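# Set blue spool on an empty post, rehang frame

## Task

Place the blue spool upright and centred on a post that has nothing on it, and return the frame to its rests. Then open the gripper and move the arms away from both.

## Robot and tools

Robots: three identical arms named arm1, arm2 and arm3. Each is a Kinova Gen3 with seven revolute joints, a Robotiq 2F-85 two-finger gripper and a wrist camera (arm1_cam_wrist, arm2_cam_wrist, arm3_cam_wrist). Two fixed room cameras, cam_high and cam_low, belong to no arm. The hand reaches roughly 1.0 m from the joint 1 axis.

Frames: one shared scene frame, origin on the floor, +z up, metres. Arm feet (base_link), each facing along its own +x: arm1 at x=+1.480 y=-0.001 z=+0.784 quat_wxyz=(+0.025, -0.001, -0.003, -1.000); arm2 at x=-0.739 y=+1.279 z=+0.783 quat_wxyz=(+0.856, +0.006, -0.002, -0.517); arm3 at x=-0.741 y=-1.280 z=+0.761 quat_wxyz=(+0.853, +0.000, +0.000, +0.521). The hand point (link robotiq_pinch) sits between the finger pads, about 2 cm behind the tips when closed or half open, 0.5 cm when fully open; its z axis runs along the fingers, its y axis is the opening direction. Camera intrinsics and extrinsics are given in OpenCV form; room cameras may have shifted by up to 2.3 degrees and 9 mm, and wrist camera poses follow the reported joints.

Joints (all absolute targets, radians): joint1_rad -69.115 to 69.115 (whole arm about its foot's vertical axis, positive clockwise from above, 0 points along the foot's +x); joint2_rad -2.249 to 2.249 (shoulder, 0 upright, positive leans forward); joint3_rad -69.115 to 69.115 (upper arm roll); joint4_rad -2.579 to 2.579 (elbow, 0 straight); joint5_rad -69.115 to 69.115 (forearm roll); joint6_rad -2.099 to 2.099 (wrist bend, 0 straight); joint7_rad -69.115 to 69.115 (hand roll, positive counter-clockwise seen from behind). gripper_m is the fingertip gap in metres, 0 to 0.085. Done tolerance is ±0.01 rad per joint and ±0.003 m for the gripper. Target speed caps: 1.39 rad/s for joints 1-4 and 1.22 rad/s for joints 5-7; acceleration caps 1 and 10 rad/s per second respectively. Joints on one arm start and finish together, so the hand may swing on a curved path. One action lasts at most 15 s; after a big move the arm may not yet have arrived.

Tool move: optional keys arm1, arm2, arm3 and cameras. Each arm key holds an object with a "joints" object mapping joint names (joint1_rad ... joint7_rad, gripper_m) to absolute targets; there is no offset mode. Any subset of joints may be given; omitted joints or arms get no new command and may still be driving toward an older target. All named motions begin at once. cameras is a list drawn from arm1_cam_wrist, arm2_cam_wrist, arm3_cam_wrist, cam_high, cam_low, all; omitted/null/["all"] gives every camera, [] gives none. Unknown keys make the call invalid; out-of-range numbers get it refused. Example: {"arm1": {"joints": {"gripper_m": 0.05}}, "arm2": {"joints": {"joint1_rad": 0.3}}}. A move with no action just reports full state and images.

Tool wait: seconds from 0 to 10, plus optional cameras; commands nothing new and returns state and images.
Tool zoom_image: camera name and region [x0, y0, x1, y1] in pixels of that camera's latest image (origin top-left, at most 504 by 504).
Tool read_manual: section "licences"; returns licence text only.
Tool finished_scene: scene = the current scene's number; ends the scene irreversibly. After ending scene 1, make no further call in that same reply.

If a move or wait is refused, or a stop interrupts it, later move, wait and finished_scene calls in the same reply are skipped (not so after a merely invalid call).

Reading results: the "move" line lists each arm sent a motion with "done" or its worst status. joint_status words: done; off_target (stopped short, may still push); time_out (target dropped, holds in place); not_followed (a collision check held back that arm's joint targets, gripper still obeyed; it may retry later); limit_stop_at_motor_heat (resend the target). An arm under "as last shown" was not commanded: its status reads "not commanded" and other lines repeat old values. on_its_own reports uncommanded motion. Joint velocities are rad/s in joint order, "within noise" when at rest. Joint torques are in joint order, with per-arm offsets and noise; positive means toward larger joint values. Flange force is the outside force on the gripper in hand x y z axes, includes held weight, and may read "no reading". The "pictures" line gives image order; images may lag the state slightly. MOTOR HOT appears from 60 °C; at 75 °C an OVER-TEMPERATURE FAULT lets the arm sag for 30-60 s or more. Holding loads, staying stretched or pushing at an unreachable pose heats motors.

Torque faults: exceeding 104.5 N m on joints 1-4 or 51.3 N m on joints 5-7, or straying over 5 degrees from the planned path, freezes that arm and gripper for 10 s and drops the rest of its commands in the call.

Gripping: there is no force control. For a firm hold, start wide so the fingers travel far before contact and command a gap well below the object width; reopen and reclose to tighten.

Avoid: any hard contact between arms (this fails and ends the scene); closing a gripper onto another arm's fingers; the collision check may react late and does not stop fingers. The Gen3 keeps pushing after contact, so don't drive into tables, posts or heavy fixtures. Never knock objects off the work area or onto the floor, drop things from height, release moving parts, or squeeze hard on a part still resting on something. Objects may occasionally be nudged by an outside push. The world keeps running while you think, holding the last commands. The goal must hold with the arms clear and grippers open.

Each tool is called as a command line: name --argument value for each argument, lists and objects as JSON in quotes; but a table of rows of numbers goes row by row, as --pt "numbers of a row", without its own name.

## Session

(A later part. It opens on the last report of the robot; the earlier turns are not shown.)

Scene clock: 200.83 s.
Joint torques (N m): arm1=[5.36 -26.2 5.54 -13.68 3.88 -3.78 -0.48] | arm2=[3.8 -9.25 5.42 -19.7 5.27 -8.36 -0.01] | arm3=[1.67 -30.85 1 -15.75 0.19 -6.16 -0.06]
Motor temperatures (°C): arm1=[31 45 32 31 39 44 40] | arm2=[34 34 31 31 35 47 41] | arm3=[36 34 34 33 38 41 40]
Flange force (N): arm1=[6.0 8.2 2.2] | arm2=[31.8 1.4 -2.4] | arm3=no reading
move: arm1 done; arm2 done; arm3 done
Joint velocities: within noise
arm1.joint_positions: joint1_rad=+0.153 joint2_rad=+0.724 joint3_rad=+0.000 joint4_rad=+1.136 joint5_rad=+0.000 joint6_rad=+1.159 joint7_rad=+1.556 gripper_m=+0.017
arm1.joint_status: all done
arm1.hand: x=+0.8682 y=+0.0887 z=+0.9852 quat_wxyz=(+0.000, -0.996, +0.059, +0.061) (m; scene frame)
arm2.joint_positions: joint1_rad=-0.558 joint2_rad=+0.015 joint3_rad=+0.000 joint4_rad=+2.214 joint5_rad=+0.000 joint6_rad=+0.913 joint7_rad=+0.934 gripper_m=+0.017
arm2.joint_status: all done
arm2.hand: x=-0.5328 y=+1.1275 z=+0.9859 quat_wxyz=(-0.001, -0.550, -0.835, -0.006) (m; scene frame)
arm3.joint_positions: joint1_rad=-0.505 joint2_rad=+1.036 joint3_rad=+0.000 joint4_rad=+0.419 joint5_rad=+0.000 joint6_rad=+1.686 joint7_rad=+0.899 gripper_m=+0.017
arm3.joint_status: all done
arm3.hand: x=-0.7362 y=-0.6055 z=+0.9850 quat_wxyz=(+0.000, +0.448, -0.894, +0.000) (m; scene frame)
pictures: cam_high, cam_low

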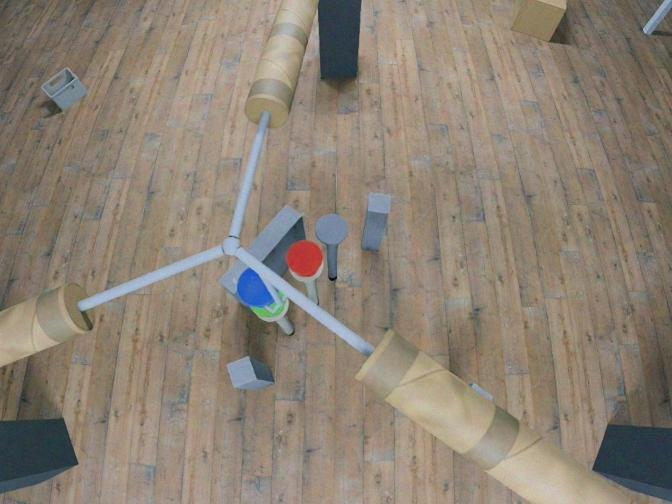

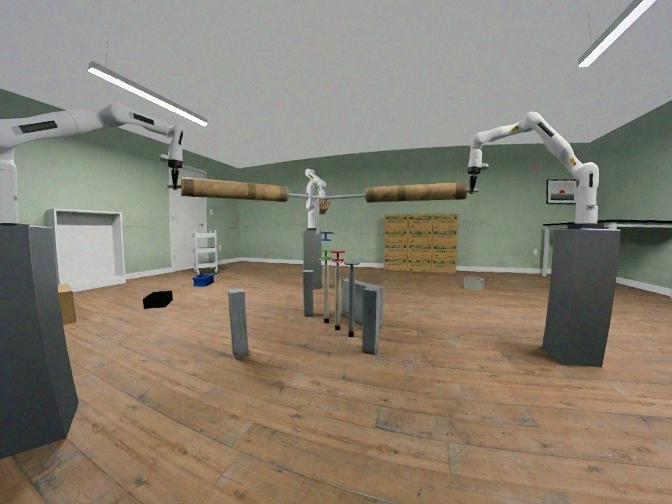

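move --arm1 '{"joints":{"joint1_rad":-0.0051,"joint2_rad":0.4279,"joint4_rad":1.6676,"joint6_rad":0.9239,"joint7_rad":1.3982}}' --arm2 '{"joints":{"joint1_rad":-0.5256,"joint2_rad":0.3516,"joint4_rad":1.7778,"joint6_rad":1.0122,"joint7_rad":0.9671}}' --arm3 '{"joints":{"joint1_rad":-0.2949,"joint2_rad":0.7588,"joint4_rad":0.9873,"joint6_rad":1.3955,"joint7_rad":1.1090}}' --cameras '[]'

move --arm1 '{"joints":{"joint1_rad":-0.2685,"joint2_rad":0.1890,"joint4_rad":2.0224,"joint6_rad":0.8080,"joint7_rad":1.1348}}' --arm2 '{"joints":{"joint1_rad":-0.5104,"joint2_rad":0.6904,"joint4_rad":1.1904,"joint6_rad":1.2608,"joint7_rad":0.9823}}' --arm3 '{"joints":{"joint1_rad":-0.0377,"joint2_rad":0.6507,"joint4_rad":1.1916,"joint6_rad":1.2993,"joint7_rad":1.3662}}' --cameras '["cam_high","cam_low"]'

zoom_image --camera "cam_low" --region '[310, 210, 380, 280]'

zoom_image --camera "cam_high" --region '[270, 160, 390, 280]'

Scene clock: 212.67 s.
Joint torques (N m): arm1=[7.19 -20.09 7.27 -14.07 4.34 -4.26 -0.49] | arm2=[4.66 -17.53 6.73 -21.76 4.16 -9.7 0.02] | arm3=[-1.33 -26.38 -1.31 -14.96 -1.52 -4.17 -0.18]
Motor temperatures (°C): arm1=[31 45 32 31 39 44 40] | arm2=[34 34 31 31 35 47 41] | arm3=[36 34 34 33 38 42 40]
Flange force (N): arm1=[10.6 12.7 2.3] | arm2=[30.4 -4.0 -0.5] | arm3=[9.8 -7.8 4.2]
move: arm1 done; arm2 done; arm3 done
TORQUE WARNING: arm2's joint6_rad reached its warning level (29.4 N m). A warning alone does not stop the arm.
TORQUE WARNING: arm3's joint6_rad reached its warning level (29.4 N m). A warning alone does not stop the arm.
Joint velocities: within noise
arm1.joint_positions: joint1_rad=-0.005 joint2_rad=+0.428 joint3_rad=+0.000 joint4_rad=+1.668 joint5_rad=+0.000 joint6_rad=+0.924 joint7_rad=+1.398 gripper_m=+0.017
arm1.joint_status: all done
arm1.hand: x=+0.9950 y=-0.0013 z=+0.9856 quat_wxyz=(-0.010, -0.996, +0.059, +0.061) (m; scene frame)
arm2.joint_positions: joint1_rad=-0.526 joint2_rad=+0.352 joint3_rad=+0.000 joint4_rad=+1.778 joint5_rad=+0.000 joint6_rad=+1.012 joint7_rad=+0.967 gripper_m=+0.017
arm2.joint_status: all done
arm2.hand: x=-0.4055 y=+1.0375 z=+0.9862 quat_wxyz=(-0.001, -0.550, -0.835, -0.006) (m; scene frame)
arm3.joint_positions: joint1_rad=-0.295 joint2_rad=+0.759 joint3_rad=+0.000 joint4_rad=+0.987 joint5_rad=+0.000 joint6_rad=+1.395 joint7_rad=+1.109 gripper_m=+0.017
arm3.joint_status: all done
arm3.hand: x=-0.6094 y=-0.6953 z=+0.9851 quat_wxyz=(+0.000, +0.448, -0.894, +0.000) (m; scene frame)
pictures: none
No camera images: "cameras" was empty.

Scene clock: 214.53 s.
Joint torques (N m): arm1=[10.36 -14.68 10.35 -12.5 6.08 -3.26 -0.39] | arm2=[5.79 -23.86 7.19 -23.63 4.01 -11.32 0.03] | arm3=[-4.43 -23.61 -4.12 -11.5 -3.62 -1.59 -0.47]
Motor temperatures (°C): arm1=[32 45 32 31 40 44 40] | arm2=[34 34 31 31 35 48 41] | arm3=[36 34 34 33 38 42 40]
Flange force (N): arm1=[16.6 22.6 4.1] | arm2=[38.7 -10.9 0.3] | arm3=[1.1 -9.7 3.4]
move: arm1 done; arm2 done; arm3 done
TORQUE WARNING: arm2's joint6_rad reached its warning level (29.4 N m). A warning alone does not stop the arm.
TORQUE WARNING: arm3's joint5_rad reached its warning level (29.4 N m). A warning alone does not stop the arm.
Joint velocities: within noise
arm1.joint_positions: joint1_rad=-0.269 joint2_rad=+0.189 joint3_rad=+0.000 joint4_rad=+2.022 joint5_rad=+0.000 joint6_rad=+0.808 joint7_rad=+1.135 gripper_m=+0.017
arm1.joint_status: all done
arm1.hand: x=+1.1221 y=-0.0915 z=+0.9859 quat_wxyz=(-0.025, -0.996, +0.059, +0.057) (m; scene frame)
arm2.joint_positions: joint1_rad=-0.510 joint2_rad=+0.690 joint3_rad=+0.000 joint4_rad=+1.191 joint5_rad=+0.000 joint6_rad=+1.261 joint7_rad=+0.982 gripper_m=+0.017
arm2.joint_status: all done
arm2.hand: x=-0.2785 y=+0.9476 z=+0.9866 quat_wxyz=(-0.001, -0.550, -0.835, -0.006) (m; scene frame)
arm3.joint_positions: joint1_rad=-0.038 joint2_rad=+0.651 joint3_rad=+0.000 joint4_rad=+1.192 joint5_rad=+0.000 joint6_rad=+1.299 joint7_rad=+1.366 gripper_m=+0.017
arm3.joint_status: all done
arm3.hand: x=-0.4823 y=-0.7855 z=+0.9852 quat_wxyz=(+0.000, +0.448, -0.894, +0.000) (m; scene frame)
pictures: cam_high, cam_low

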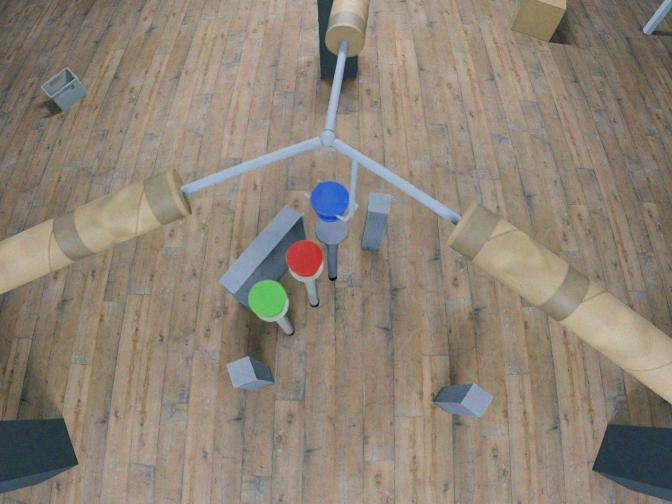

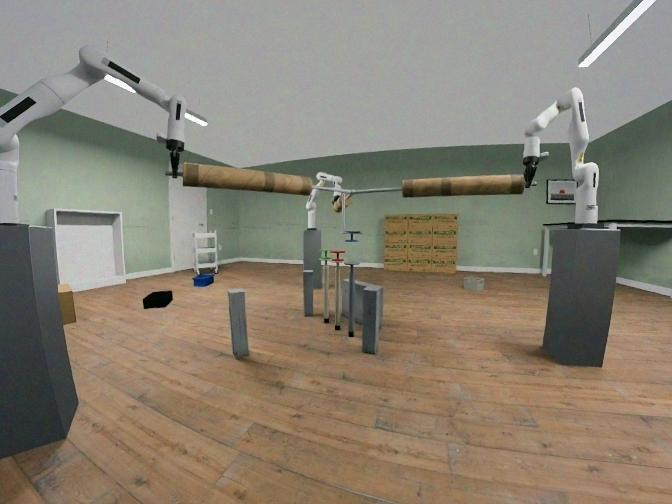

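Scaled by 7.200 from the camera's 672x504 image, which has a finer 960x720 frame.

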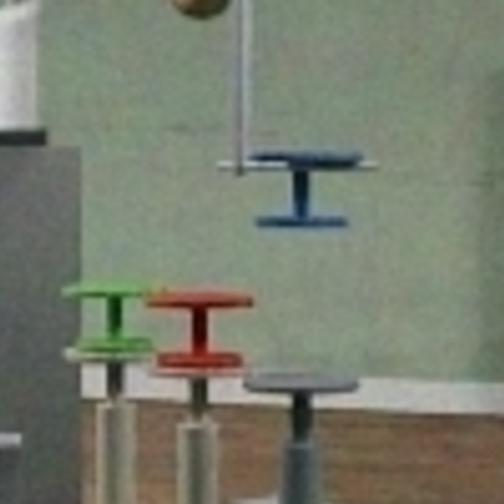

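Scaled by 4.200 from the camera's 672x504 image, which has a finer 960x720 frame.

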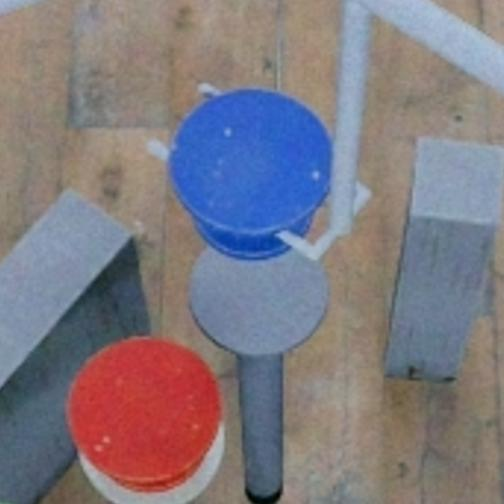

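move --arm1 '{"joints":{"joint1_rad":-0.2891,"joint2_rad":0.4726,"joint4_rad":2.2136,"joint6_rad":0.3332,"joint7_rad":1.1142}}' --arm2 '{"joints":{"joint1_rad":-0.5040,"joint2_rad":0.8478,"joint4_rad":1.3438,"joint6_rad":0.9500,"joint7_rad":0.9887}}' --arm3 '{"joints":{"joint1_rad":-0.0304,"joint2_rad":0.7820,"joint4_rad":1.4024,"joint6_rad":0.9572,"joint7_rad":1.3735}}' --cameras '["cam_high","cam_low"]'

zoom_image --camera "cam_low" --region '[320, 220, 380, 280]'

zoom_image --camera "cam_high" --region '[280, 180, 380, 280]'

Scene clock: 237.37 s.
Joint torques (N m): arm1=[0.62 -15.67 0.16 -4.05 -0.18 -0.33 -0.46] | arm2=[1.16 -23.61 2.87 -8.84 0.65 -0.79 0.1] | arm3=[0.31 -24.44 -0.2 -9.59 -1.05 -1.03 -0.42]
Motor temperatures (°C): arm1=[32 44 33 31 40 44 40] | arm2=[34 34 31 32 36 48 41] | arm3=[36 35 34 33 38 41 40]
Flange force (N): arm1=[-1.8 2.5 6.2] | arm2=[3.1 1.1 1.3] | arm3=[1.4 -1.0 3.8]
move: arm1 done; arm2 done; arm3 done
Joint velocities: within noise
arm1.joint_positions: joint1_rad=-0.289 joint2_rad=+0.473 joint3_rad=+0.000 joint4_rad=+2.214 joint5_rad=+0.000 joint6_rad=+0.333 joint7_rad=+1.114 gripper_m=+0.017
arm1.joint_status: all done
arm1.hand: x=+1.1250 y=-0.0991 z=+0.8530 quat_wxyz=(-0.026, -0.996, +0.059, +0.057) (m; scene frame)
arm2.joint_positions: joint1_rad=-0.504 joint2_rad=+0.848 joint3_rad=+0.000 joint4_rad=+1.344 joint5_rad=+0.000 joint6_rad=+0.950 joint7_rad=+0.989 gripper_m=+0.017
arm2.joint_status: all done
arm2.hand: x=-0.2762 y=+0.9435 z=+0.8536 quat_wxyz=(-0.001, -0.550, -0.835, -0.006) (m; scene frame)
arm3.joint_positions: joint1_rad=-0.030 joint2_rad=+0.782 joint3_rad=+0.000 joint4_rad=+1.402 joint5_rad=+0.000 joint6_rad=+0.957 joint7_rad=+1.373 gripper_m=+0.017
arm3.joint_status: all done
arm3.hand: x=-0.4805 y=-0.7912 z=+0.8522 quat_wxyz=(+0.000, +0.448, -0.894, +0.000) (m; scene frame)
pictures: cam_high, cam_low

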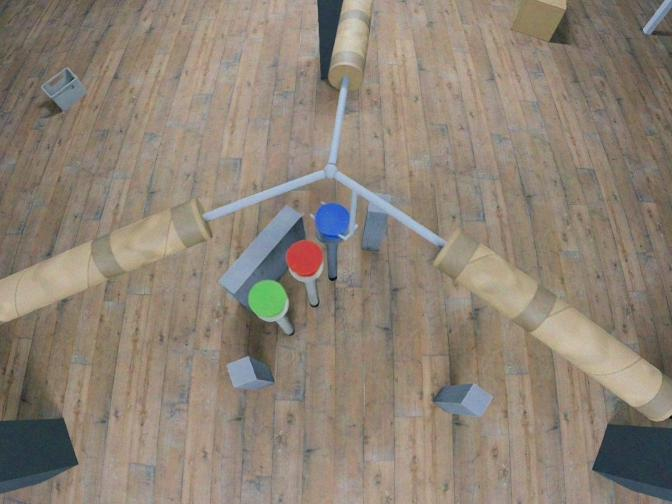

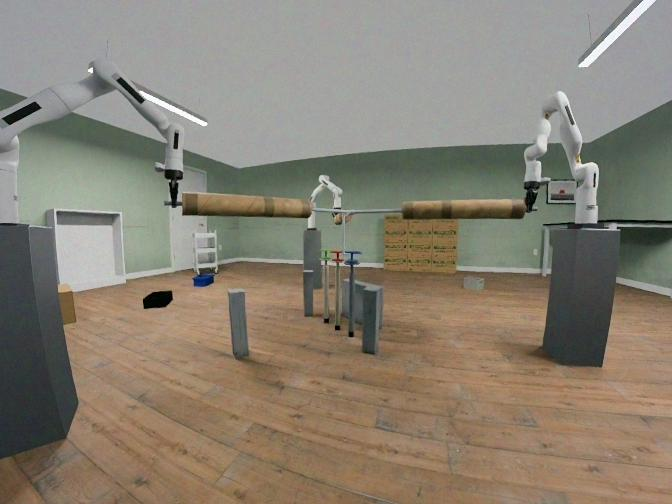

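Scaled by 8.400 from the camera's 672x504 image, which has a finer 960x720 frame.

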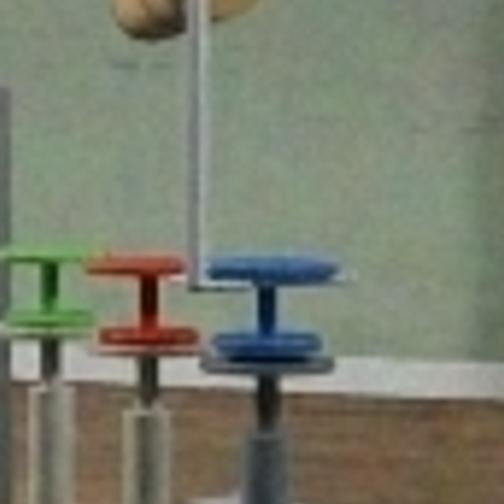

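Scaled by 5.040 from the camera's 672x504 image, which has a finer 960x720 frame.

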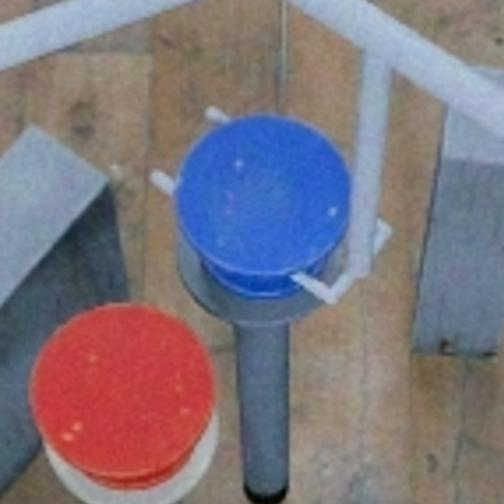

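move --arm1 '{"joints":{"joint2_rad":0.5584,"joint4_rad":2.2359,"joint6_rad":0.2251}}' --arm2 '{"joints":{"joint2_rad":0.8938,"joint4_rad":1.3628,"joint6_rad":0.8850}}' --arm3 '{"joints":{"joint2_rad":0.8272,"joint4_rad":1.4265,"joint6_rad":0.8879}}' --cameras '["cam_high","cam_low"]'

zoom_image --camera "cam_low" --region '[320, 220, 380, 280]'

zoom_image --camera "cam_high" --region '[280, 180, 380, 280]'

Scene clock: 268.63 s.
Joint torques (N m): arm1=[0.27 -16.39 -0.31 -3.63 -0.25 -0.67 -0.47] | arm2=[-0.16 -23.16 1.63 -7.31 -0.01 -0.11 0.11] | arm3=[1.43 -24.44 0.77 -8.39 -0.45 -0.58 -0.37]
Motor temperatures (°C): arm1=[32 43 32 31 40 44 40] | arm2=[34 35 31 31 35 48 41] | arm3=[36 35 34 33 38 41 40]
Flange force (N): arm1=[-0.9 1.5 5.9] | arm2=[0.0 0.3 0.9] | arm3=[0.1 1.3 3.7]
move: arm1 done; arm2 done; arm3 done
Joint velocities: within noise
arm1.joint_positions: joint1_rad=-0.289 joint2_rad=+0.558 joint3_rad=+0.000 joint4_rad=+2.236 joint5_rad=+0.000 joint6_rad=+0.225 joint7_rad=+1.114 gripper_m=+0.017
arm1.joint_status: all done
arm1.hand: x=+1.1249 y=-0.0994 z=+0.8219 quat_wxyz=(-0.026, -0.996, +0.059, +0.057) (m; scene frame)
arm2.joint_positions: joint1_rad=-0.504 joint2_rad=+0.894 joint3_rad=+0.000 joint4_rad=+1.363 joint5_rad=+0.000 joint6_rad=+0.885 joint7_rad=+0.989 gripper_m=+0.017
arm2.joint_status: all done
arm2.hand: x=-0.2759 y=+0.9438 z=+0.8226 quat_wxyz=(-0.001, -0.550, -0.835, -0.006) (m; scene frame)
arm3.joint_positions: joint1_rad=-0.030 joint2_rad=+0.827 joint3_rad=+0.000 joint4_rad=+1.426 joint5_rad=+0.000 joint6_rad=+0.888 joint7_rad=+1.373 gripper_m=+0.017
arm3.joint_status: all done
arm3.hand: x=-0.4805 y=-0.7912 z=+0.8211 quat_wxyz=(+0.000, +0.448, -0.894, +0.000) (m; scene frame)
pictures: cam_high, cam_low

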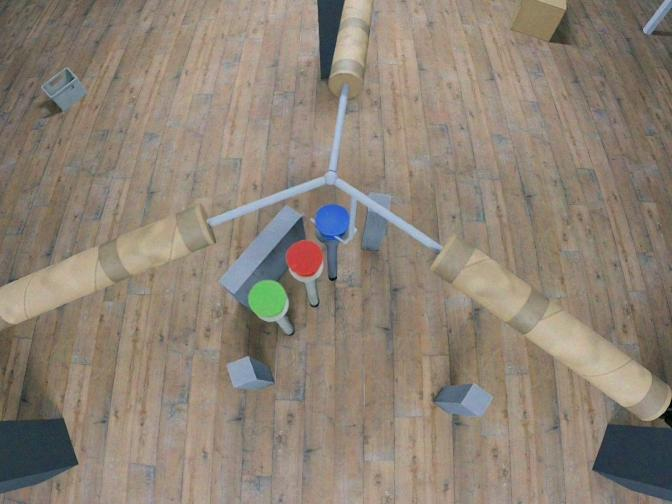

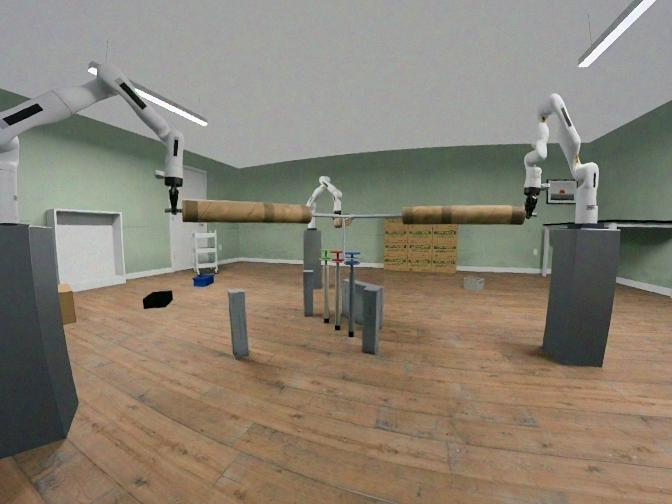

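Scaled by 8.400 from the camera's 672x504 image, which has a finer 960x720 frame.

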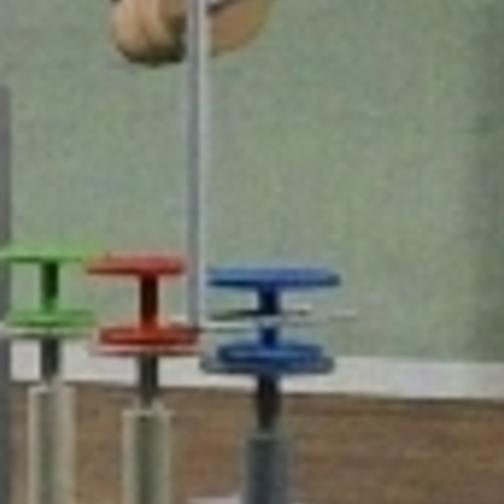

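Scaled by 5.040 from the camera's 672x504 image, which has a finer 960x720 frame.

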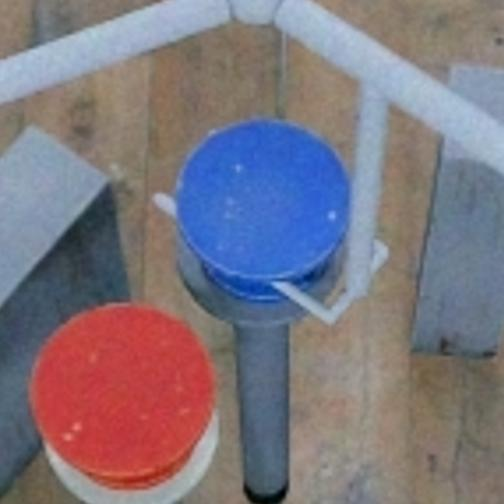

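move --arm1 '{"joints":{"joint1_rad":-0.3889,"joint2_rad":0.6336,"joint4_rad":2.0204,"joint6_rad":0.3654,"joint7_rad":1.0144}}' --arm2 '{"joints":{"joint1_rad":-0.3633,"joint2_rad":0.9053,"joint4_rad":1.3357,"joint6_rad":0.9006,"joint7_rad":1.1294}}' --arm3 '{"joints":{"joint1_rad":-0.0632,"joint2_rad":0.6924,"joint4_rad":1.7343,"joint6_rad":0.7149,"joint7_rad":1.3407}}' --cameras '["cam_high","cam_low"]'

zoom_image --camera "cam_low" --region '[320, 220, 380, 280]'

move --arm1 '{"joints":{"joint1_rad":-0.4635,"joint2_rad":0.7274,"joint4_rad":1.7785,"joint6_rad":0.5135,"joint7_rad":0.9398}}' --arm2 '{"joints":{"joint1_rad":-0.2279,"joint2_rad":0.9355,"joint4_rad":1.2654,"joint6_rad":0.9407,"joint7_rad":1.2648}}' --arm3 '{"joints":{"joint1_rad":-0.1095,"joint2_rad":0.5755,"joint4_rad":2.0061,"joint6_rad":0.5600,"joint7_rad":1.2944}}' --cameras '["cam_high","cam_low"]'

move --arm1 '{"joints":{"joint1_rad":-0.3802,"joint2_rad":0.8631,"joint4_rad":1.4487,"joint6_rad":0.7076,"joint7_rad":1.0231}}' --arm2 '{"joints":{"joint1_rad":-0.0971,"joint2_rad":0.8314,"joint4_rad":1.5101,"joint6_rad":0.8001,"joint7_rad":1.3956}}' --arm3 '{"joints":{"joint1_rad":-0.3515,"joint2_rad":0.5397,"joint4_rad":2.0917,"joint6_rad":0.5102,"joint7_rad":1.0524}}' --cameras '[]'

move --arm1 '{"joints":{"joint1_rad":-0.3178,"joint2_rad":1.2309,"joint4_rad":1.0294,"joint6_rad":0.7591,"joint7_rad":1.0855}}' --arm2 '{"joints":{"joint1_rad":0.0628,"joint2_rad":1.0035,"joint4_rad":1.6855,"joint6_rad":0.4526,"joint7_rad":1.5555}}' --arm3 '{"joints":{"joint1_rad":-0.6105,"joint2_rad":0.8554,"joint4_rad":2.1274,"joint6_rad":0.1588,"joint7_rad":0.7934}}' --cameras '["cam_high","cam_low"]'

move --arm1 '{"joints":{"joint1_rad":-0.3181,"joint2_rad":1.6406,"joint4_rad":0.7298,"joint6_rad":0.6490,"joint7_rad":1.0852}}' --arm2 '{"joints":{"joint1_rad":0.0637,"joint2_rad":1.4431,"joint4_rad":1.4559,"joint6_rad":0.2426,"joint7_rad":1.5564}}' --arm3 '{"joints":{"joint1_rad":-0.6107,"joint2_rad":1.3755,"joint4_rad":1.9090,"joint6_rad":-0.1429,"joint7_rad":0.7932}}' --cameras '["cam_high","cam_low"]'

Scene clock: 293.03 s.
Joint torques (N m): arm1=[6.37 -20.32 6.7 -7.8 1.33 -2.49 -0.39] | arm2=[1.35 -28.37 3.28 -17.66 0.93 -6.51 0.08] | arm3=[-0.73 -22.01 -1.31 -9.54 -1.26 -1.93 -0.28]
Motor temperatures (°C): arm1=[32 43 32 30 39 44 40] | arm2=[34 35 31 31 35 48 41] | arm3=[36 35 34 33 38 41 40]
Flange force (N): arm1=[9.9 11.7 4.4] | arm2=[19.6 -5.1 0.7] | arm3=[3.6 -3.4 3.6]
move: arm1 done; arm2 done; arm3 done
TORQUE WARNING: arm3's joint6_rad reached its warning level (29.4 N m). A warning alone does not stop the arm.
Joint velocities: within noise
arm1.joint_positions: joint1_rad=-0.389 joint2_rad=+0.634 joint3_rad=+0.000 joint4_rad=+2.020 joint5_rad=+0.000 joint6_rad=+0.365 joint7_rad=+1.014 gripper_m=+0.017
arm1.joint_status: all done
arm1.hand: x=+1.0764 y=-0.1625 z=+0.8224 quat_wxyz=(-0.032, -0.996, +0.059, +0.054) (m; scene frame)
arm2.joint_positions: joint1_rad=-0.363 joint2_rad=+0.905 joint3_rad=+0.000 joint4_rad=+1.336 joint5_rad=+0.000 joint6_rad=+0.901 joint7_rad=+1.129 gripper_m=+0.017
arm2.joint_status: all done
arm2.hand: x=-0.3229 y=+0.8780 z=+0.8217 quat_wxyz=(-0.001, -0.550, -0.835, -0.006) (m; scene frame)
arm3.joint_positions: joint1_rad=-0.063 joint2_rad=+0.692 joint3_rad=+0.000 joint4_rad=+1.734 joint5_rad=+0.000 joint6_rad=+0.715 joint7_rad=+1.341 gripper_m=+0.017
arm3.joint_status: all done
arm3.hand: x=-0.5281 y=-0.8551 z=+0.8212 quat_wxyz=(+0.000, +0.448, -0.894, +0.000) (m; scene frame)
pictures: cam_high, cam_low

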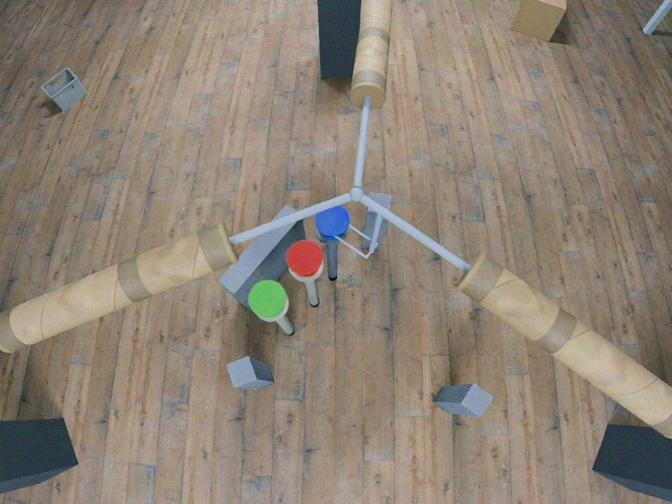

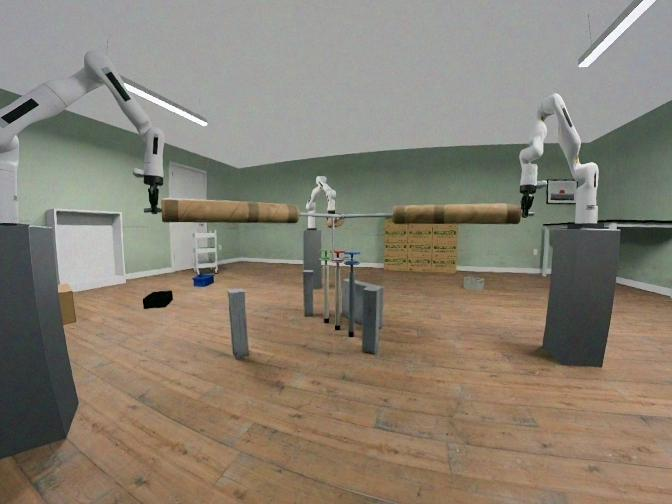

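Scaled by 8.400 from the camera's 672x504 image, which has a finer 960x720 frame.

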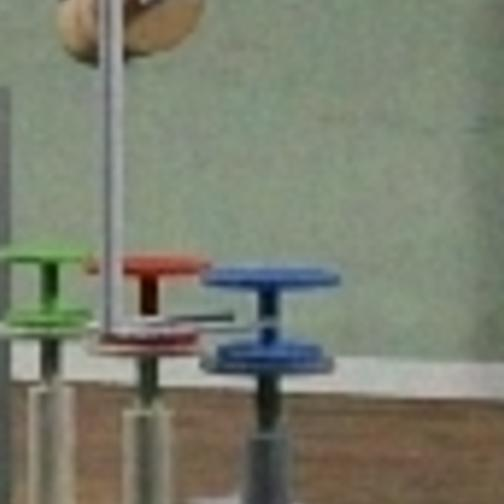

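Scene clock: 294.43 s.
Joint torques (N m): arm1=[6.39 -21.75 6.03 -5.89 1.42 -0.55 -0.38] | arm2=[0.71 -29.06 2.93 -17.5 0.64 -6.43 -0.05] | arm3=[-1.57 -18.5 -2.57 -7.61 -1.75 -1.64 -0.3]
Motor temperatures (°C): arm1=[32 43 32 30 39 44 40] | arm2=[34 35 31 31 35 48 41] | arm3=[36 35 34 33 38 41 40]
Flange force (N): arm1=[5.3 12.2 5.4] | arm2=[19.0 -3.5 0.9] | arm3=[1.1 -5.7 3.4]
move: arm1 done; arm2 done; arm3 done
TORQUE WARNING: arm3's joint4_rad reached its warning level (56.7 N m). A warning alone does not stop the arm.
Joint velocities: within noise
arm1.joint_positions: joint1_rad=-0.464 joint2_rad=+0.727 joint3_rad=+0.000 joint4_rad=+1.778 joint5_rad=+0.000 joint6_rad=+0.513 joint7_rad=+0.940 gripper_m=+0.017
arm1.joint_status: all done
arm1.hand: x=+1.0286 y=-0.2265 z=+0.8228 quat_wxyz=(-0.036, -0.996, +0.059, +0.052) (m; scene frame)
arm2.joint_positions: joint1_rad=-0.228 joint2_rad=+0.935 joint3_rad=+0.000 joint4_rad=+1.265 joint5_rad=+0.000 joint6_rad=+0.941 joint7_rad=+1.265 gripper_m=+0.017
arm2.joint_status: all done
arm2.hand: x=-0.3708 y=+0.8139 z=+0.8207 quat_wxyz=(-0.001, -0.550, -0.835, -0.006) (m; scene frame)
arm3.joint_positions: joint1_rad=-0.110 joint2_rad=+0.575 joint3_rad=+0.000 joint4_rad=+2.006 joint5_rad=+0.000 joint6_rad=+0.560 joint7_rad=+1.294 gripper_m=+0.017
arm3.joint_status: all done
arm3.hand: x=-0.5762 y=-0.9192 z=+0.8214 quat_wxyz=(+0.000, +0.448, -0.894, +0.000) (m; scene frame)
pictures: cam_high, cam_low

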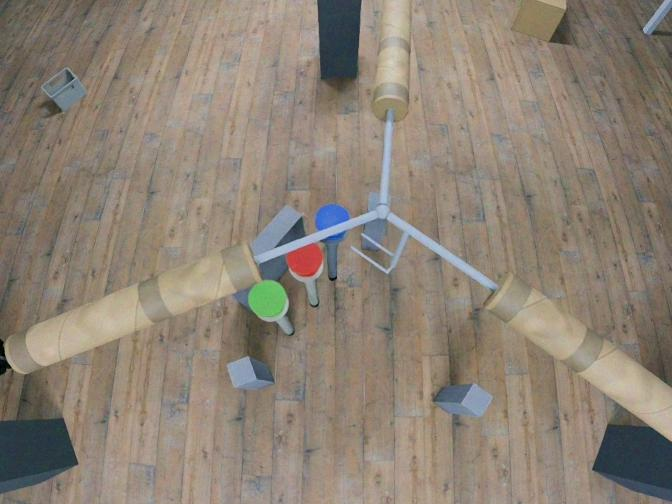

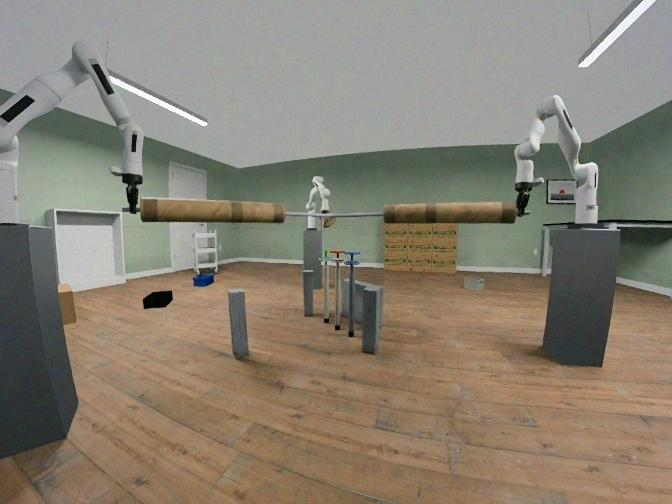

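Scene clock: 295.93 s.
Joint torques (N m): arm1=[5.22 -24.48 4.51 -6.08 1.3 0.39 -0.37] | arm2=[-0.82 -25.16 1.34 -14.4 -0.03 -4.64 0.02] | arm3=[-1.22 -17.15 -2.1 -6.6 -1.58 -1.3 -0.29]
Motor temperatures (°C): arm1=[32 43 32 31 39 44 40] | arm2=[34 35 31 31 35 48 41] | arm3=[36 35 34 33 38 41 40]
Flange force (N): arm1=[0.3 10.3 5.5] | arm2=[14.2 -2.8 0.4] | arm3=[-0.7 -4.8 3.3]
move: arm1 done; arm2 done; arm3 done
TORQUE WARNING: arm1's joint6_rad reached its warning level (29.4 N m). A warning alone does not stop the arm.
Joint velocities: within noise
arm1.joint_positions: joint1_rad=-0.380 joint2_rad=+0.863 joint3_rad=+0.000 joint4_rad=+1.449 joint5_rad=+0.000 joint6_rad=+0.708 joint7_rad=+1.023 gripper_m=+0.017
arm1.joint_status: all done
arm1.hand: x=+0.9341 y=-0.2237 z=+0.8227 quat_wxyz=(-0.031, -0.996, +0.059, +0.054) (m; scene frame)
arm2.joint_positions: joint1_rad=-0.097 joint2_rad=+0.831 joint3_rad=+0.000 joint4_rad=+1.510 joint5_rad=+0.000 joint6_rad=+0.800 joint7_rad=+1.396 gripper_m=+0.017
arm2.joint_status: all done
arm2.hand: x=-0.4655 y=+0.8169 z=+0.8198 quat_wxyz=(-0.001, -0.550, -0.835, -0.006) (m; scene frame)
arm3.joint_positions: joint1_rad=-0.352 joint2_rad=+0.540 joint3_rad=+0.000 joint4_rad=+2.092 joint5_rad=+0.000 joint6_rad=+0.510 joint7_rad=+1.052 gripper_m=+0.017
arm3.joint_status: all done
arm3.hand: x=-0.6708 y=-0.9165 z=+0.8212 quat_wxyz=(+0.000, +0.448, -0.894, +0.000) (m; scene frame)
pictures: none
No camera images: "cameras" was empty.

Scene clock: 297.57 s.
Joint torques (N m): arm1=[2.92 -28.57 2.3 -6.91 1.36 0.13 0.56] | arm2=[-2.49 -23.86 -0.62 -7.99 -0.65 -2.42 0.05] | arm3=[-0.39 -18.72 -1.46 -1.53 -0.76 -0.53 -0.27]
Motor temperatures (°C): arm1=[32 43 32 31 40 44 40] | arm2=[34 35 32 31 36 48 41] | arm3=[36 35 34 33 38 42 40]
Flange force (N): arm1=[-1.3 7.4 5.7] | arm2=[5.3 -4.4 0.5] | arm3=[-3.1 -0.7 4.4]
move: arm1 done; arm2 done; arm3 done
TORQUE WARNING: arm3's joint4_rad reached its warning level (56.7 N m). A warning alone does not stop the arm.
TORQUE WARNING: arm2's joint3_rad reached its warning level (56.7 N m). A warning alone does not stop the arm.
Joint velocities: within noise
arm1.joint_positions: joint1_rad=-0.318 joint2_rad=+1.231 joint3_rad=+0.000 joint4_rad=+1.029 joint5_rad=+0.000 joint6_rad=+0.759 joint7_rad=+1.085 gripper_m=+0.017
arm1.joint_status: all done
arm1.hand: x=+0.8393 y=-0.2213 z=+0.7018 quat_wxyz=(-0.028, -0.996, +0.059, +0.056) (m; scene frame)
arm2.joint_positions: joint1_rad=+0.063 joint2_rad=+1.004 joint3_rad=+0.000 joint4_rad=+1.686 joint5_rad=+0.000 joint6_rad=+0.453 joint7_rad=+1.556 gripper_m=+0.017
arm2.joint_status: all done
arm2.hand: x=-0.5595 y=+0.8205 z=+0.6979 quat_wxyz=(-0.001, -0.550, -0.835, -0.006) (m; scene frame)
arm3.joint_positions: joint1_rad=-0.611 joint2_rad=+0.855 joint3_rad=+0.000 joint4_rad=+2.127 joint5_rad=+0.000 joint6_rad=+0.159 joint7_rad=+0.793 gripper_m=+0.017
arm3.joint_status: all done
arm3.hand: x=-0.7659 y=-0.9131 z=+0.7001 quat_wxyz=(+0.000, +0.448, -0.894, +0.000) (m; scene frame)
pictures: cam_high, cam_low

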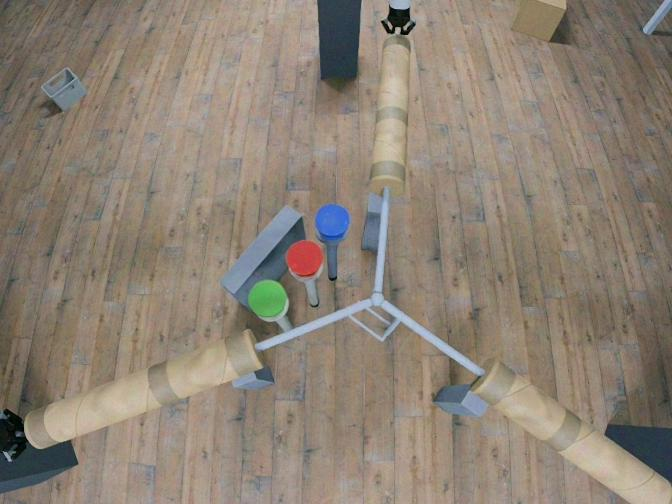

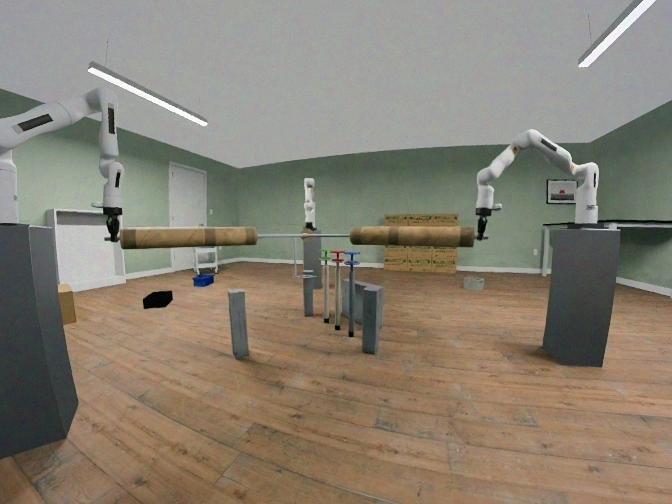

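Scene clock: 299.37 s.
Joint torques (N m): arm1=[0.75 -30.26 0.72 -7.7 0.73 -0.88 0.54] | arm2=[-2.55 -23.72 -0.44 -2.86 -0.36 -0.8 0.13] | arm3=[0.96 -19.76 0.1 2.69 -0.38 -0.02 -0.23]
Motor temperatures (°C): arm1=[32 43 32 31 40 44 40] | arm2=[34 35 32 31 36 48 41] | arm3=[36 35 34 33 38 42 40]
Flange force (N): arm1=[-1.1 3.7 6.8] | arm2=[-1.1 -4.6 2.0] | arm3=[-2.0 3.0 5.8]
move: arm1 done; arm2 done; arm3 done
TORQUE WARNING: arm2's joint2_rad reached its warning level (56.7 N m). A warning alone does not stop the arm.
Joint velocities: within noise
arm1.joint_positions: joint1_rad=-0.318 joint2_rad=+1.641 joint3_rad=+0.000 joint4_rad=+0.730 joint5_rad=+0.000 joint6_rad=+0.649 joint7_rad=+1.085 gripper_m=+0.017
arm1.joint_status: all done
arm1.hand: x=+0.8393 y=-0.2224 z=+0.5069 quat_wxyz=(-0.028, -0.996, +0.059, +0.056) (m; scene frame)
arm2.joint_positions: joint1_rad=+0.064 joint2_rad=+1.443 joint3_rad=+0.000 joint4_rad=+1.456 joint5_rad=+0.000 joint6_rad=+0.243 joint7_rad=+1.556 gripper_m=+0.017
arm2.joint_status: all done
arm2.hand: x=-0.5579 y=+0.8214 z=+0.5030 quat_wxyz=(-0.001, -0.550, -0.835, -0.006) (m; scene frame)
arm3.joint_positions: joint1_rad=-0.611 joint2_rad=+1.375 joint3_rad=+0.000 joint4_rad=+1.909 joint5_rad=+0.000 joint6_rad=-0.143 joint7_rad=+0.793 gripper_m=+0.017
arm3.joint_status: all done
arm3.hand: x=-0.7659 y=-0.9125 z=+0.5051 quat_wxyz=(+0.000, +0.448, -0.894, +0.000) (m; scene frame)
pictures: cam_high, cam_low

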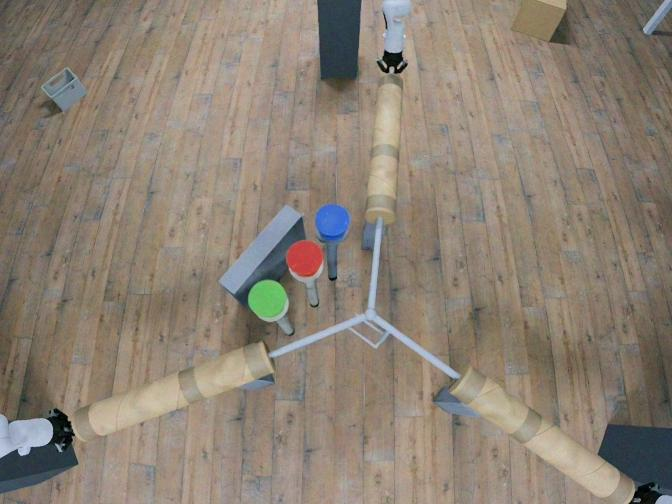

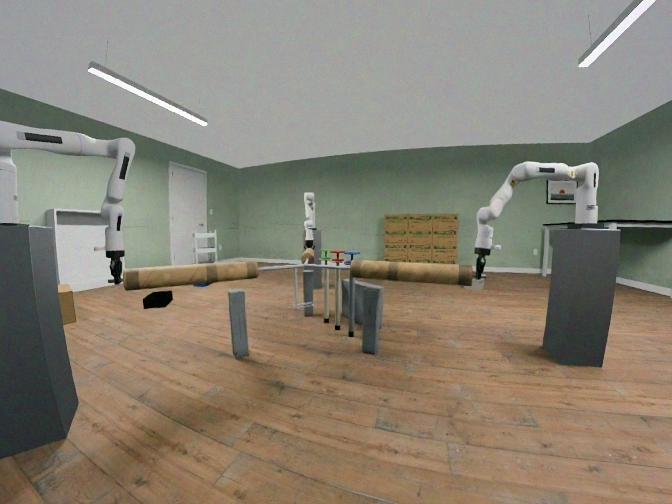

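Final lowering, release, raise.

move --arm1 '{"joints":{"joint1_rad":-0.3181,"joint2_rad":1.8119,"joint4_rad":0.5086,"joint6_rad":0.6989,"joint7_rad":1.0852}}' --arm2 '{"joints":{"joint1_rad":0.0639,"joint2_rad":1.5839,"joint4_rad":1.3255,"joint6_rad":0.2322,"joint7_rad":1.5566}}' --arm3 '{"joints":{"joint1_rad":-0.6108,"joint2_rad":1.5220,"joint4_rad":1.7863,"joint6_rad":-0.1667,"joint7_rad":0.7931}}'

zoom_image --camera "cam_high" --region '[200, 160, 500, 430]'

Scene clock: 304.80 s.
Joint torques (N m): arm1=[1.38 -21.87 1.15 -9 1.06 -5.07 0.57] | arm2=[-2.09 -15.27 -0.13 -5.47 -0.3 -3.17 0.17] | arm3=[1.31 -14.44 0.61 0.26 -0.46 -0.85 -0.14]
Motor temperatures (°C): arm1=[32 43 32 31 39 44 40] | arm2=[34 35 32 31 35 48 41] | arm3=[36 35 34 33 38 42 40]
Flange force (N): arm1=no reading | arm2=[6.3 -3.3 -24.7] | arm3=[0.9 1.8 -12.9]
move: arm1 done; arm2 done; arm3 done
Joint velocities: within noise
arm1.joint_positions: joint1_rad=-0.318 joint2_rad=+1.812 joint3_rad=+0.000 joint4_rad=+0.509 joint5_rad=+0.000 joint6_rad=+0.699 joint7_rad=+1.085 gripper_m=+0.017
arm1.joint_status: all done
arm1.hand: x=+0.8394 y=-0.2226 z=+0.4470 quat_wxyz=(-0.028, -0.996, +0.059, +0.056) (m; scene frame)
arm2.joint_positions: joint1_rad=+0.064 joint2_rad=+1.584 joint3_rad=+0.000 joint4_rad=+1.326 joint5_rad=+0.000 joint6_rad=+0.232 joint7_rad=+1.557 gripper_m=+0.017
arm2.joint_status: all done
arm2.hand: x=-0.5573 y=+0.8218 z=+0.4431 quat_wxyz=(-0.001, -0.550, -0.835, -0.006) (m; scene frame)
arm3.joint_positions: joint1_rad=-0.611 joint2_rad=+1.522 joint3_rad=+0.000 joint4_rad=+1.786 joint5_rad=+0.000 joint6_rad=-0.167 joint7_rad=+0.793 gripper_m=+0.017
arm3.joint_status: all done
arm3.hand: x=-0.7659 y=-0.9125 z=+0.4451 quat_wxyz=(+0.000, +0.448, -0.894, +0.000) (m; scene frame)
pictures: arm1_cam_wrist, arm2_cam_wrist, arm3_cam_wrist, cam_high, cam_low
camera_calibration:
arm1_cam_wrist: T_world_to_cam=[[-0.127139, -0.990277, 0.0564587, -0.136711], [-0.986753, 0.132059, 0.0942335, 0.868015], [-0.100773, -0.0437301, -0.993948, 0.666353], [0, 0, 0, 1]] pos_world=[0.906285, -0.220871, 0.588242]
arm2_cam_wrist: T_world_to_cam=[[0.898986, 0.436833, 0.031647, 0.125543], [0.43716, -0.899375, -0.00393087, 1.03667], [0.0267454, 0.0173686, -0.999491, 0.591435], [0, 0, 0, 1]] pos_world=[-0.581868, 0.867237, 0.591236]
arm3_cam_wrist: T_world_to_cam=[[-0.799673, 0.599845, 0.0266232, -0.0824014], [0.60031, 0.799627, 0.0149847, 1.23597], [-0.0123002, 0.027965, -0.999533, 0.612651], [0, 0, 0, 1]] pos_world=[-0.800325, -0.956022, 0.596038]

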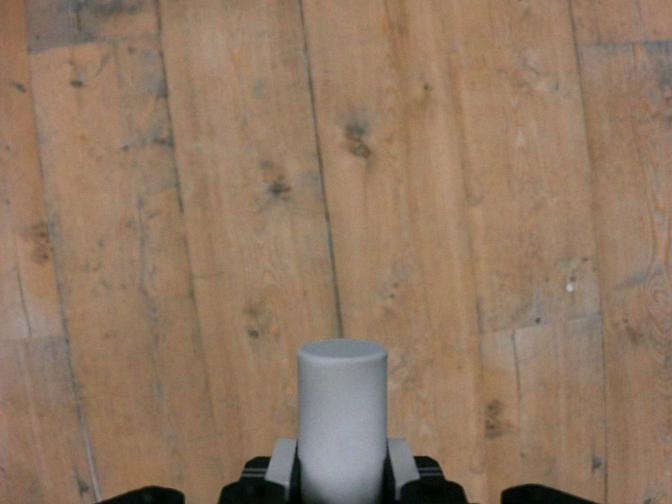

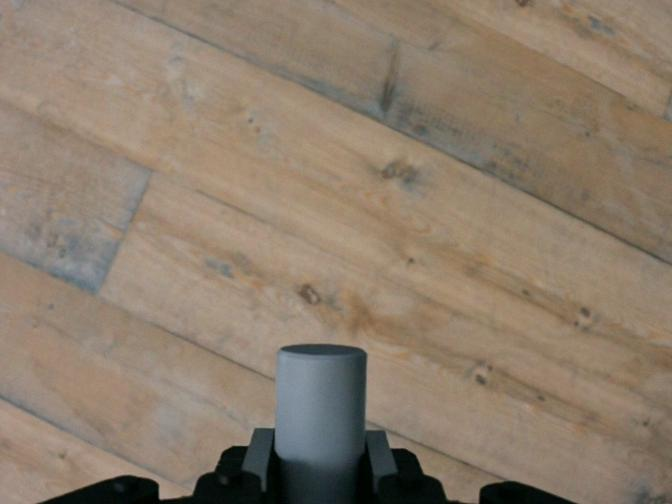

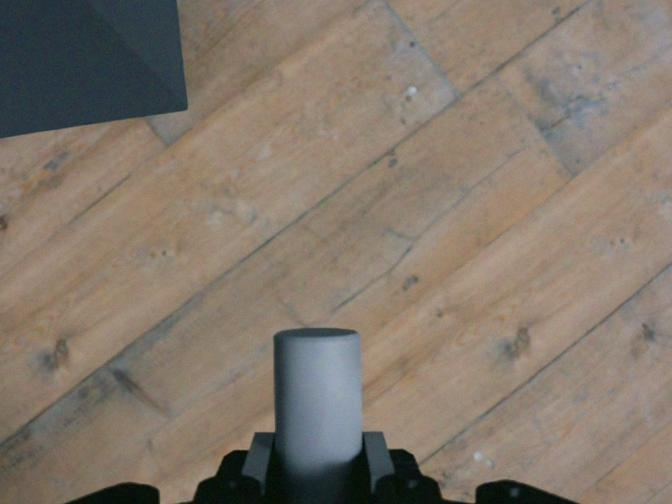

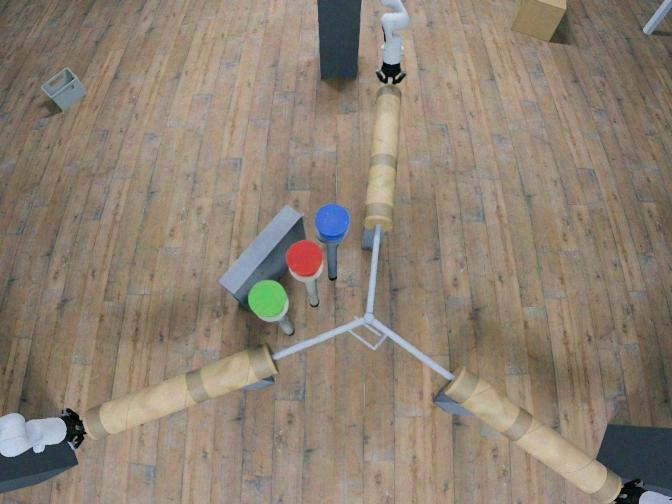

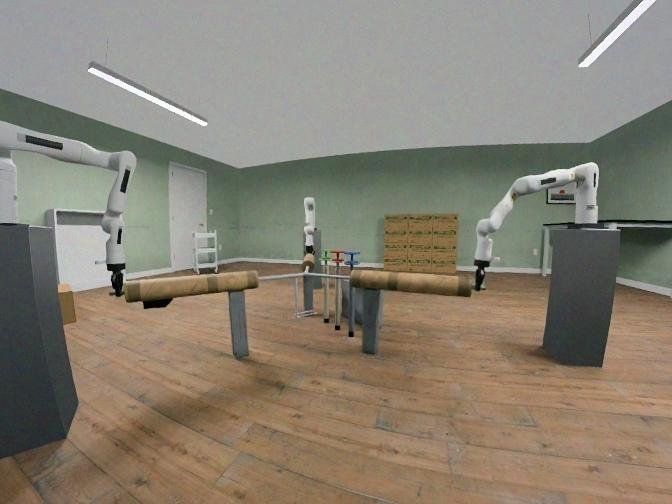

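Scaled by 1.680 from the camera's 672x504 image, which has a finer 960x720 frame.

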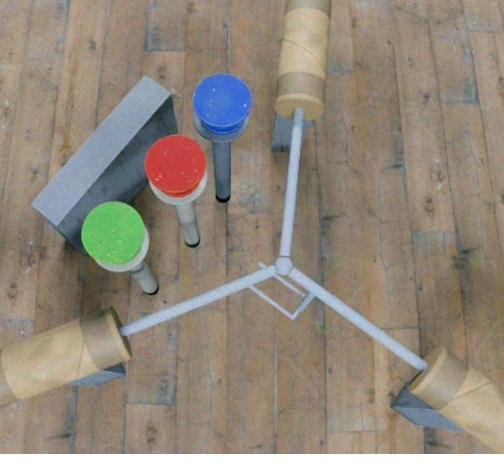

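move --arm1 '{"joints":{"gripper_m":0.085}}' --arm2 '{"joints":{"gripper_m":0.085}}' --arm3 '{"joints":{"gripper_m":0.085}}' --cameras '[]'

move --arm1 '{"joints":{"joint1_rad":-0.3176,"joint2_rad":1.3047,"joint4_rad":0.9990,"joint6_rad":0.7157,"joint7_rad":1.0857}}' --arm2 '{"joints":{"joint1_rad":0.0621,"joint2_rad":1.0901,"joint4_rad":1.6641,"joint6_rad":0.3874,"joint7_rad":1.5548}}' --arm3 '{"joints":{"joint1_rad":-0.6101,"joint2_rad":0.9661,"joint4_rad":2.1092,"joint6_rad":0.0663,"joint7_rad":0.7938}}' --cameras '["cam_high","cam_low"]'

zoom_image --camera "cam_low" --region '[220, 220, 420, 360]'

Scene clock: 310.87 s.
Joint torques (N m): arm1=[-0.18 -26.45 0.04 -6.17 0.24 -0.21 -0.09] | arm2=[-1.04 -20.45 0.76 -1.18 -0.47 -0.19 -0.11] | arm3=[1.01 -18.48 0.45 2.49 -0.17 -0.05 0.09]
Motor temperatures (°C): arm1=[32 43 32 31 39 44 40] | arm2=[34 35 32 31 35 48 41] | arm3=[36 35 34 33 38 42 40]
Flange force (N): arm1=no reading | arm2=[-3.3 -2.0 -2.1] | arm3=[-0.8 3.1 1.9]
move: arm1 done; arm2 done; arm3 done
Joint velocities: within noise
arm1.joint_positions: joint1_rad=-0.318 joint2_rad=+1.812 joint3_rad=+0.000 joint4_rad=+0.509 joint5_rad=+0.000 joint6_rad=+0.699 joint7_rad=+1.085 gripper_m=+0.085
arm1.joint_status: all done
arm1.hand: x=+0.8394 y=-0.2226 z=+0.4469 quat_wxyz=(-0.028, -0.996, +0.059, +0.056) (m; scene frame)
arm2.joint_positions: joint1_rad=+0.064 joint2_rad=+1.584 joint3_rad=+0.000 joint4_rad=+1.326 joint5_rad=+0.000 joint6_rad=+0.232 joint7_rad=+1.557 gripper_m=+0.085
arm2.joint_status: all done
arm2.hand: x=-0.5573 y=+0.8218 z=+0.4431 quat_wxyz=(-0.001, -0.550, -0.835, -0.006) (m; scene frame)
arm3.joint_positions: joint1_rad=-0.611 joint2_rad=+1.522 joint3_rad=+0.000 joint4_rad=+1.786 joint5_rad=+0.000 joint6_rad=-0.167 joint7_rad=+0.793 gripper_m=+0.085
arm3.joint_status: all done
arm3.hand: x=-0.7659 y=-0.9125 z=+0.4451 quat_wxyz=(+0.000, +0.448, -0.894, +0.000) (m; scene frame)
pictures: none
No camera images: "cameras" was empty.

Scene clock: 312.70 s.
Joint torques (N m): arm1=[-0.25 -26.43 -0.02 -6.26 0.22 -0.21 -0.12] | arm2=[-1.07 -19.45 0.8 -2.47 -0.5 -0.2 -0.12] | arm3=[0.88 -17.07 0.47 0.33 -0.21 -0.03 0.04]
Motor temperatures (°C): arm1=[32 43 32 31 39 44 40] | arm2=[34 35 32 31 35 48 41] | arm3=[36 35 34 33 38 42 40]
Flange force (N): arm1=[-3.1 1.8 1.5] | arm2=[-2.6 -2.2 -3.5] | arm3=[-0.9 3.0 0.2]
move: arm1 done; arm2 done; arm3 done
Joint velocities: within noise
arm1.joint_positions: joint1_rad=-0.318 joint2_rad=+1.305 joint3_rad=+0.000 joint4_rad=+0.999 joint5_rad=+0.000 joint6_rad=+0.716 joint7_rad=+1.086 gripper_m=+0.085
arm1.joint_status: all done
arm1.hand: x=+0.8387 y=-0.2215 z=+0.6619 quat_wxyz=(-0.028, -0.996, +0.059, +0.056) (m; scene frame)
arm2.joint_positions: joint1_rad=+0.062 joint2_rad=+1.090 joint3_rad=+0.000 joint4_rad=+1.664 joint5_rad=+0.000 joint6_rad=+0.387 joint7_rad=+1.555 gripper_m=+0.085
arm2.joint_status: all done
arm2.hand: x=-0.5589 y=+0.8214 z=+0.6580 quat_wxyz=(-0.001, -0.550, -0.835, -0.006) (m; scene frame)
arm3.joint_positions: joint1_rad=-0.610 joint2_rad=+0.966 joint3_rad=+0.000 joint4_rad=+2.109 joint5_rad=+0.000 joint6_rad=+0.066 joint7_rad=+0.794 gripper_m=+0.085
arm3.joint_status: all done
arm3.hand: x=-0.7656 y=-0.9135 z=+0.6601 quat_wxyz=(+0.000, +0.448, -0.894, +0.000) (m; scene frame)
pictures: cam_high, cam_low

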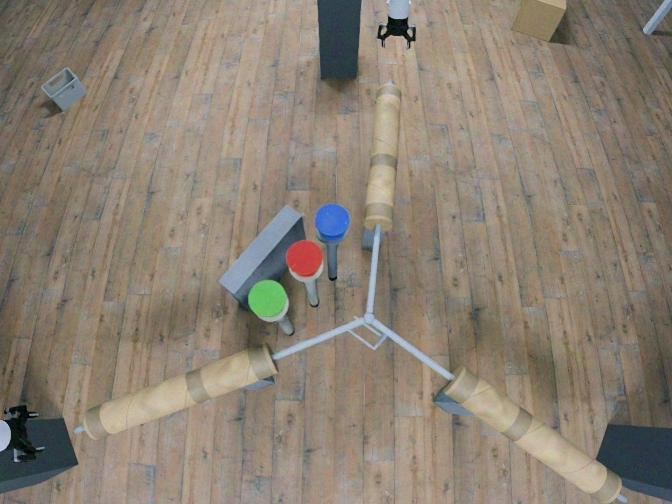

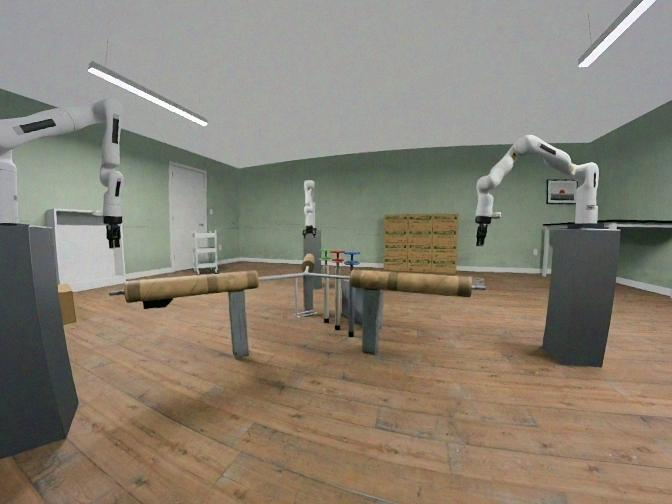

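Scaled by 2.520 from the camera's 672x504 image, which has a finer 960x720 frame.

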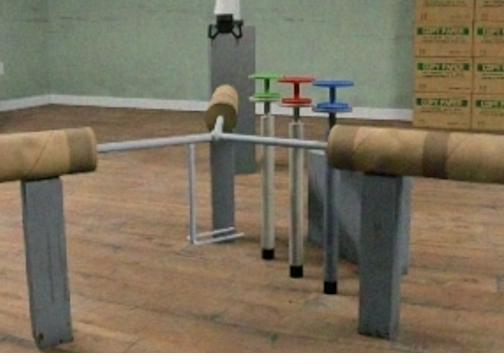

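finished_scene --scene 2

The scene is finished: the task was done.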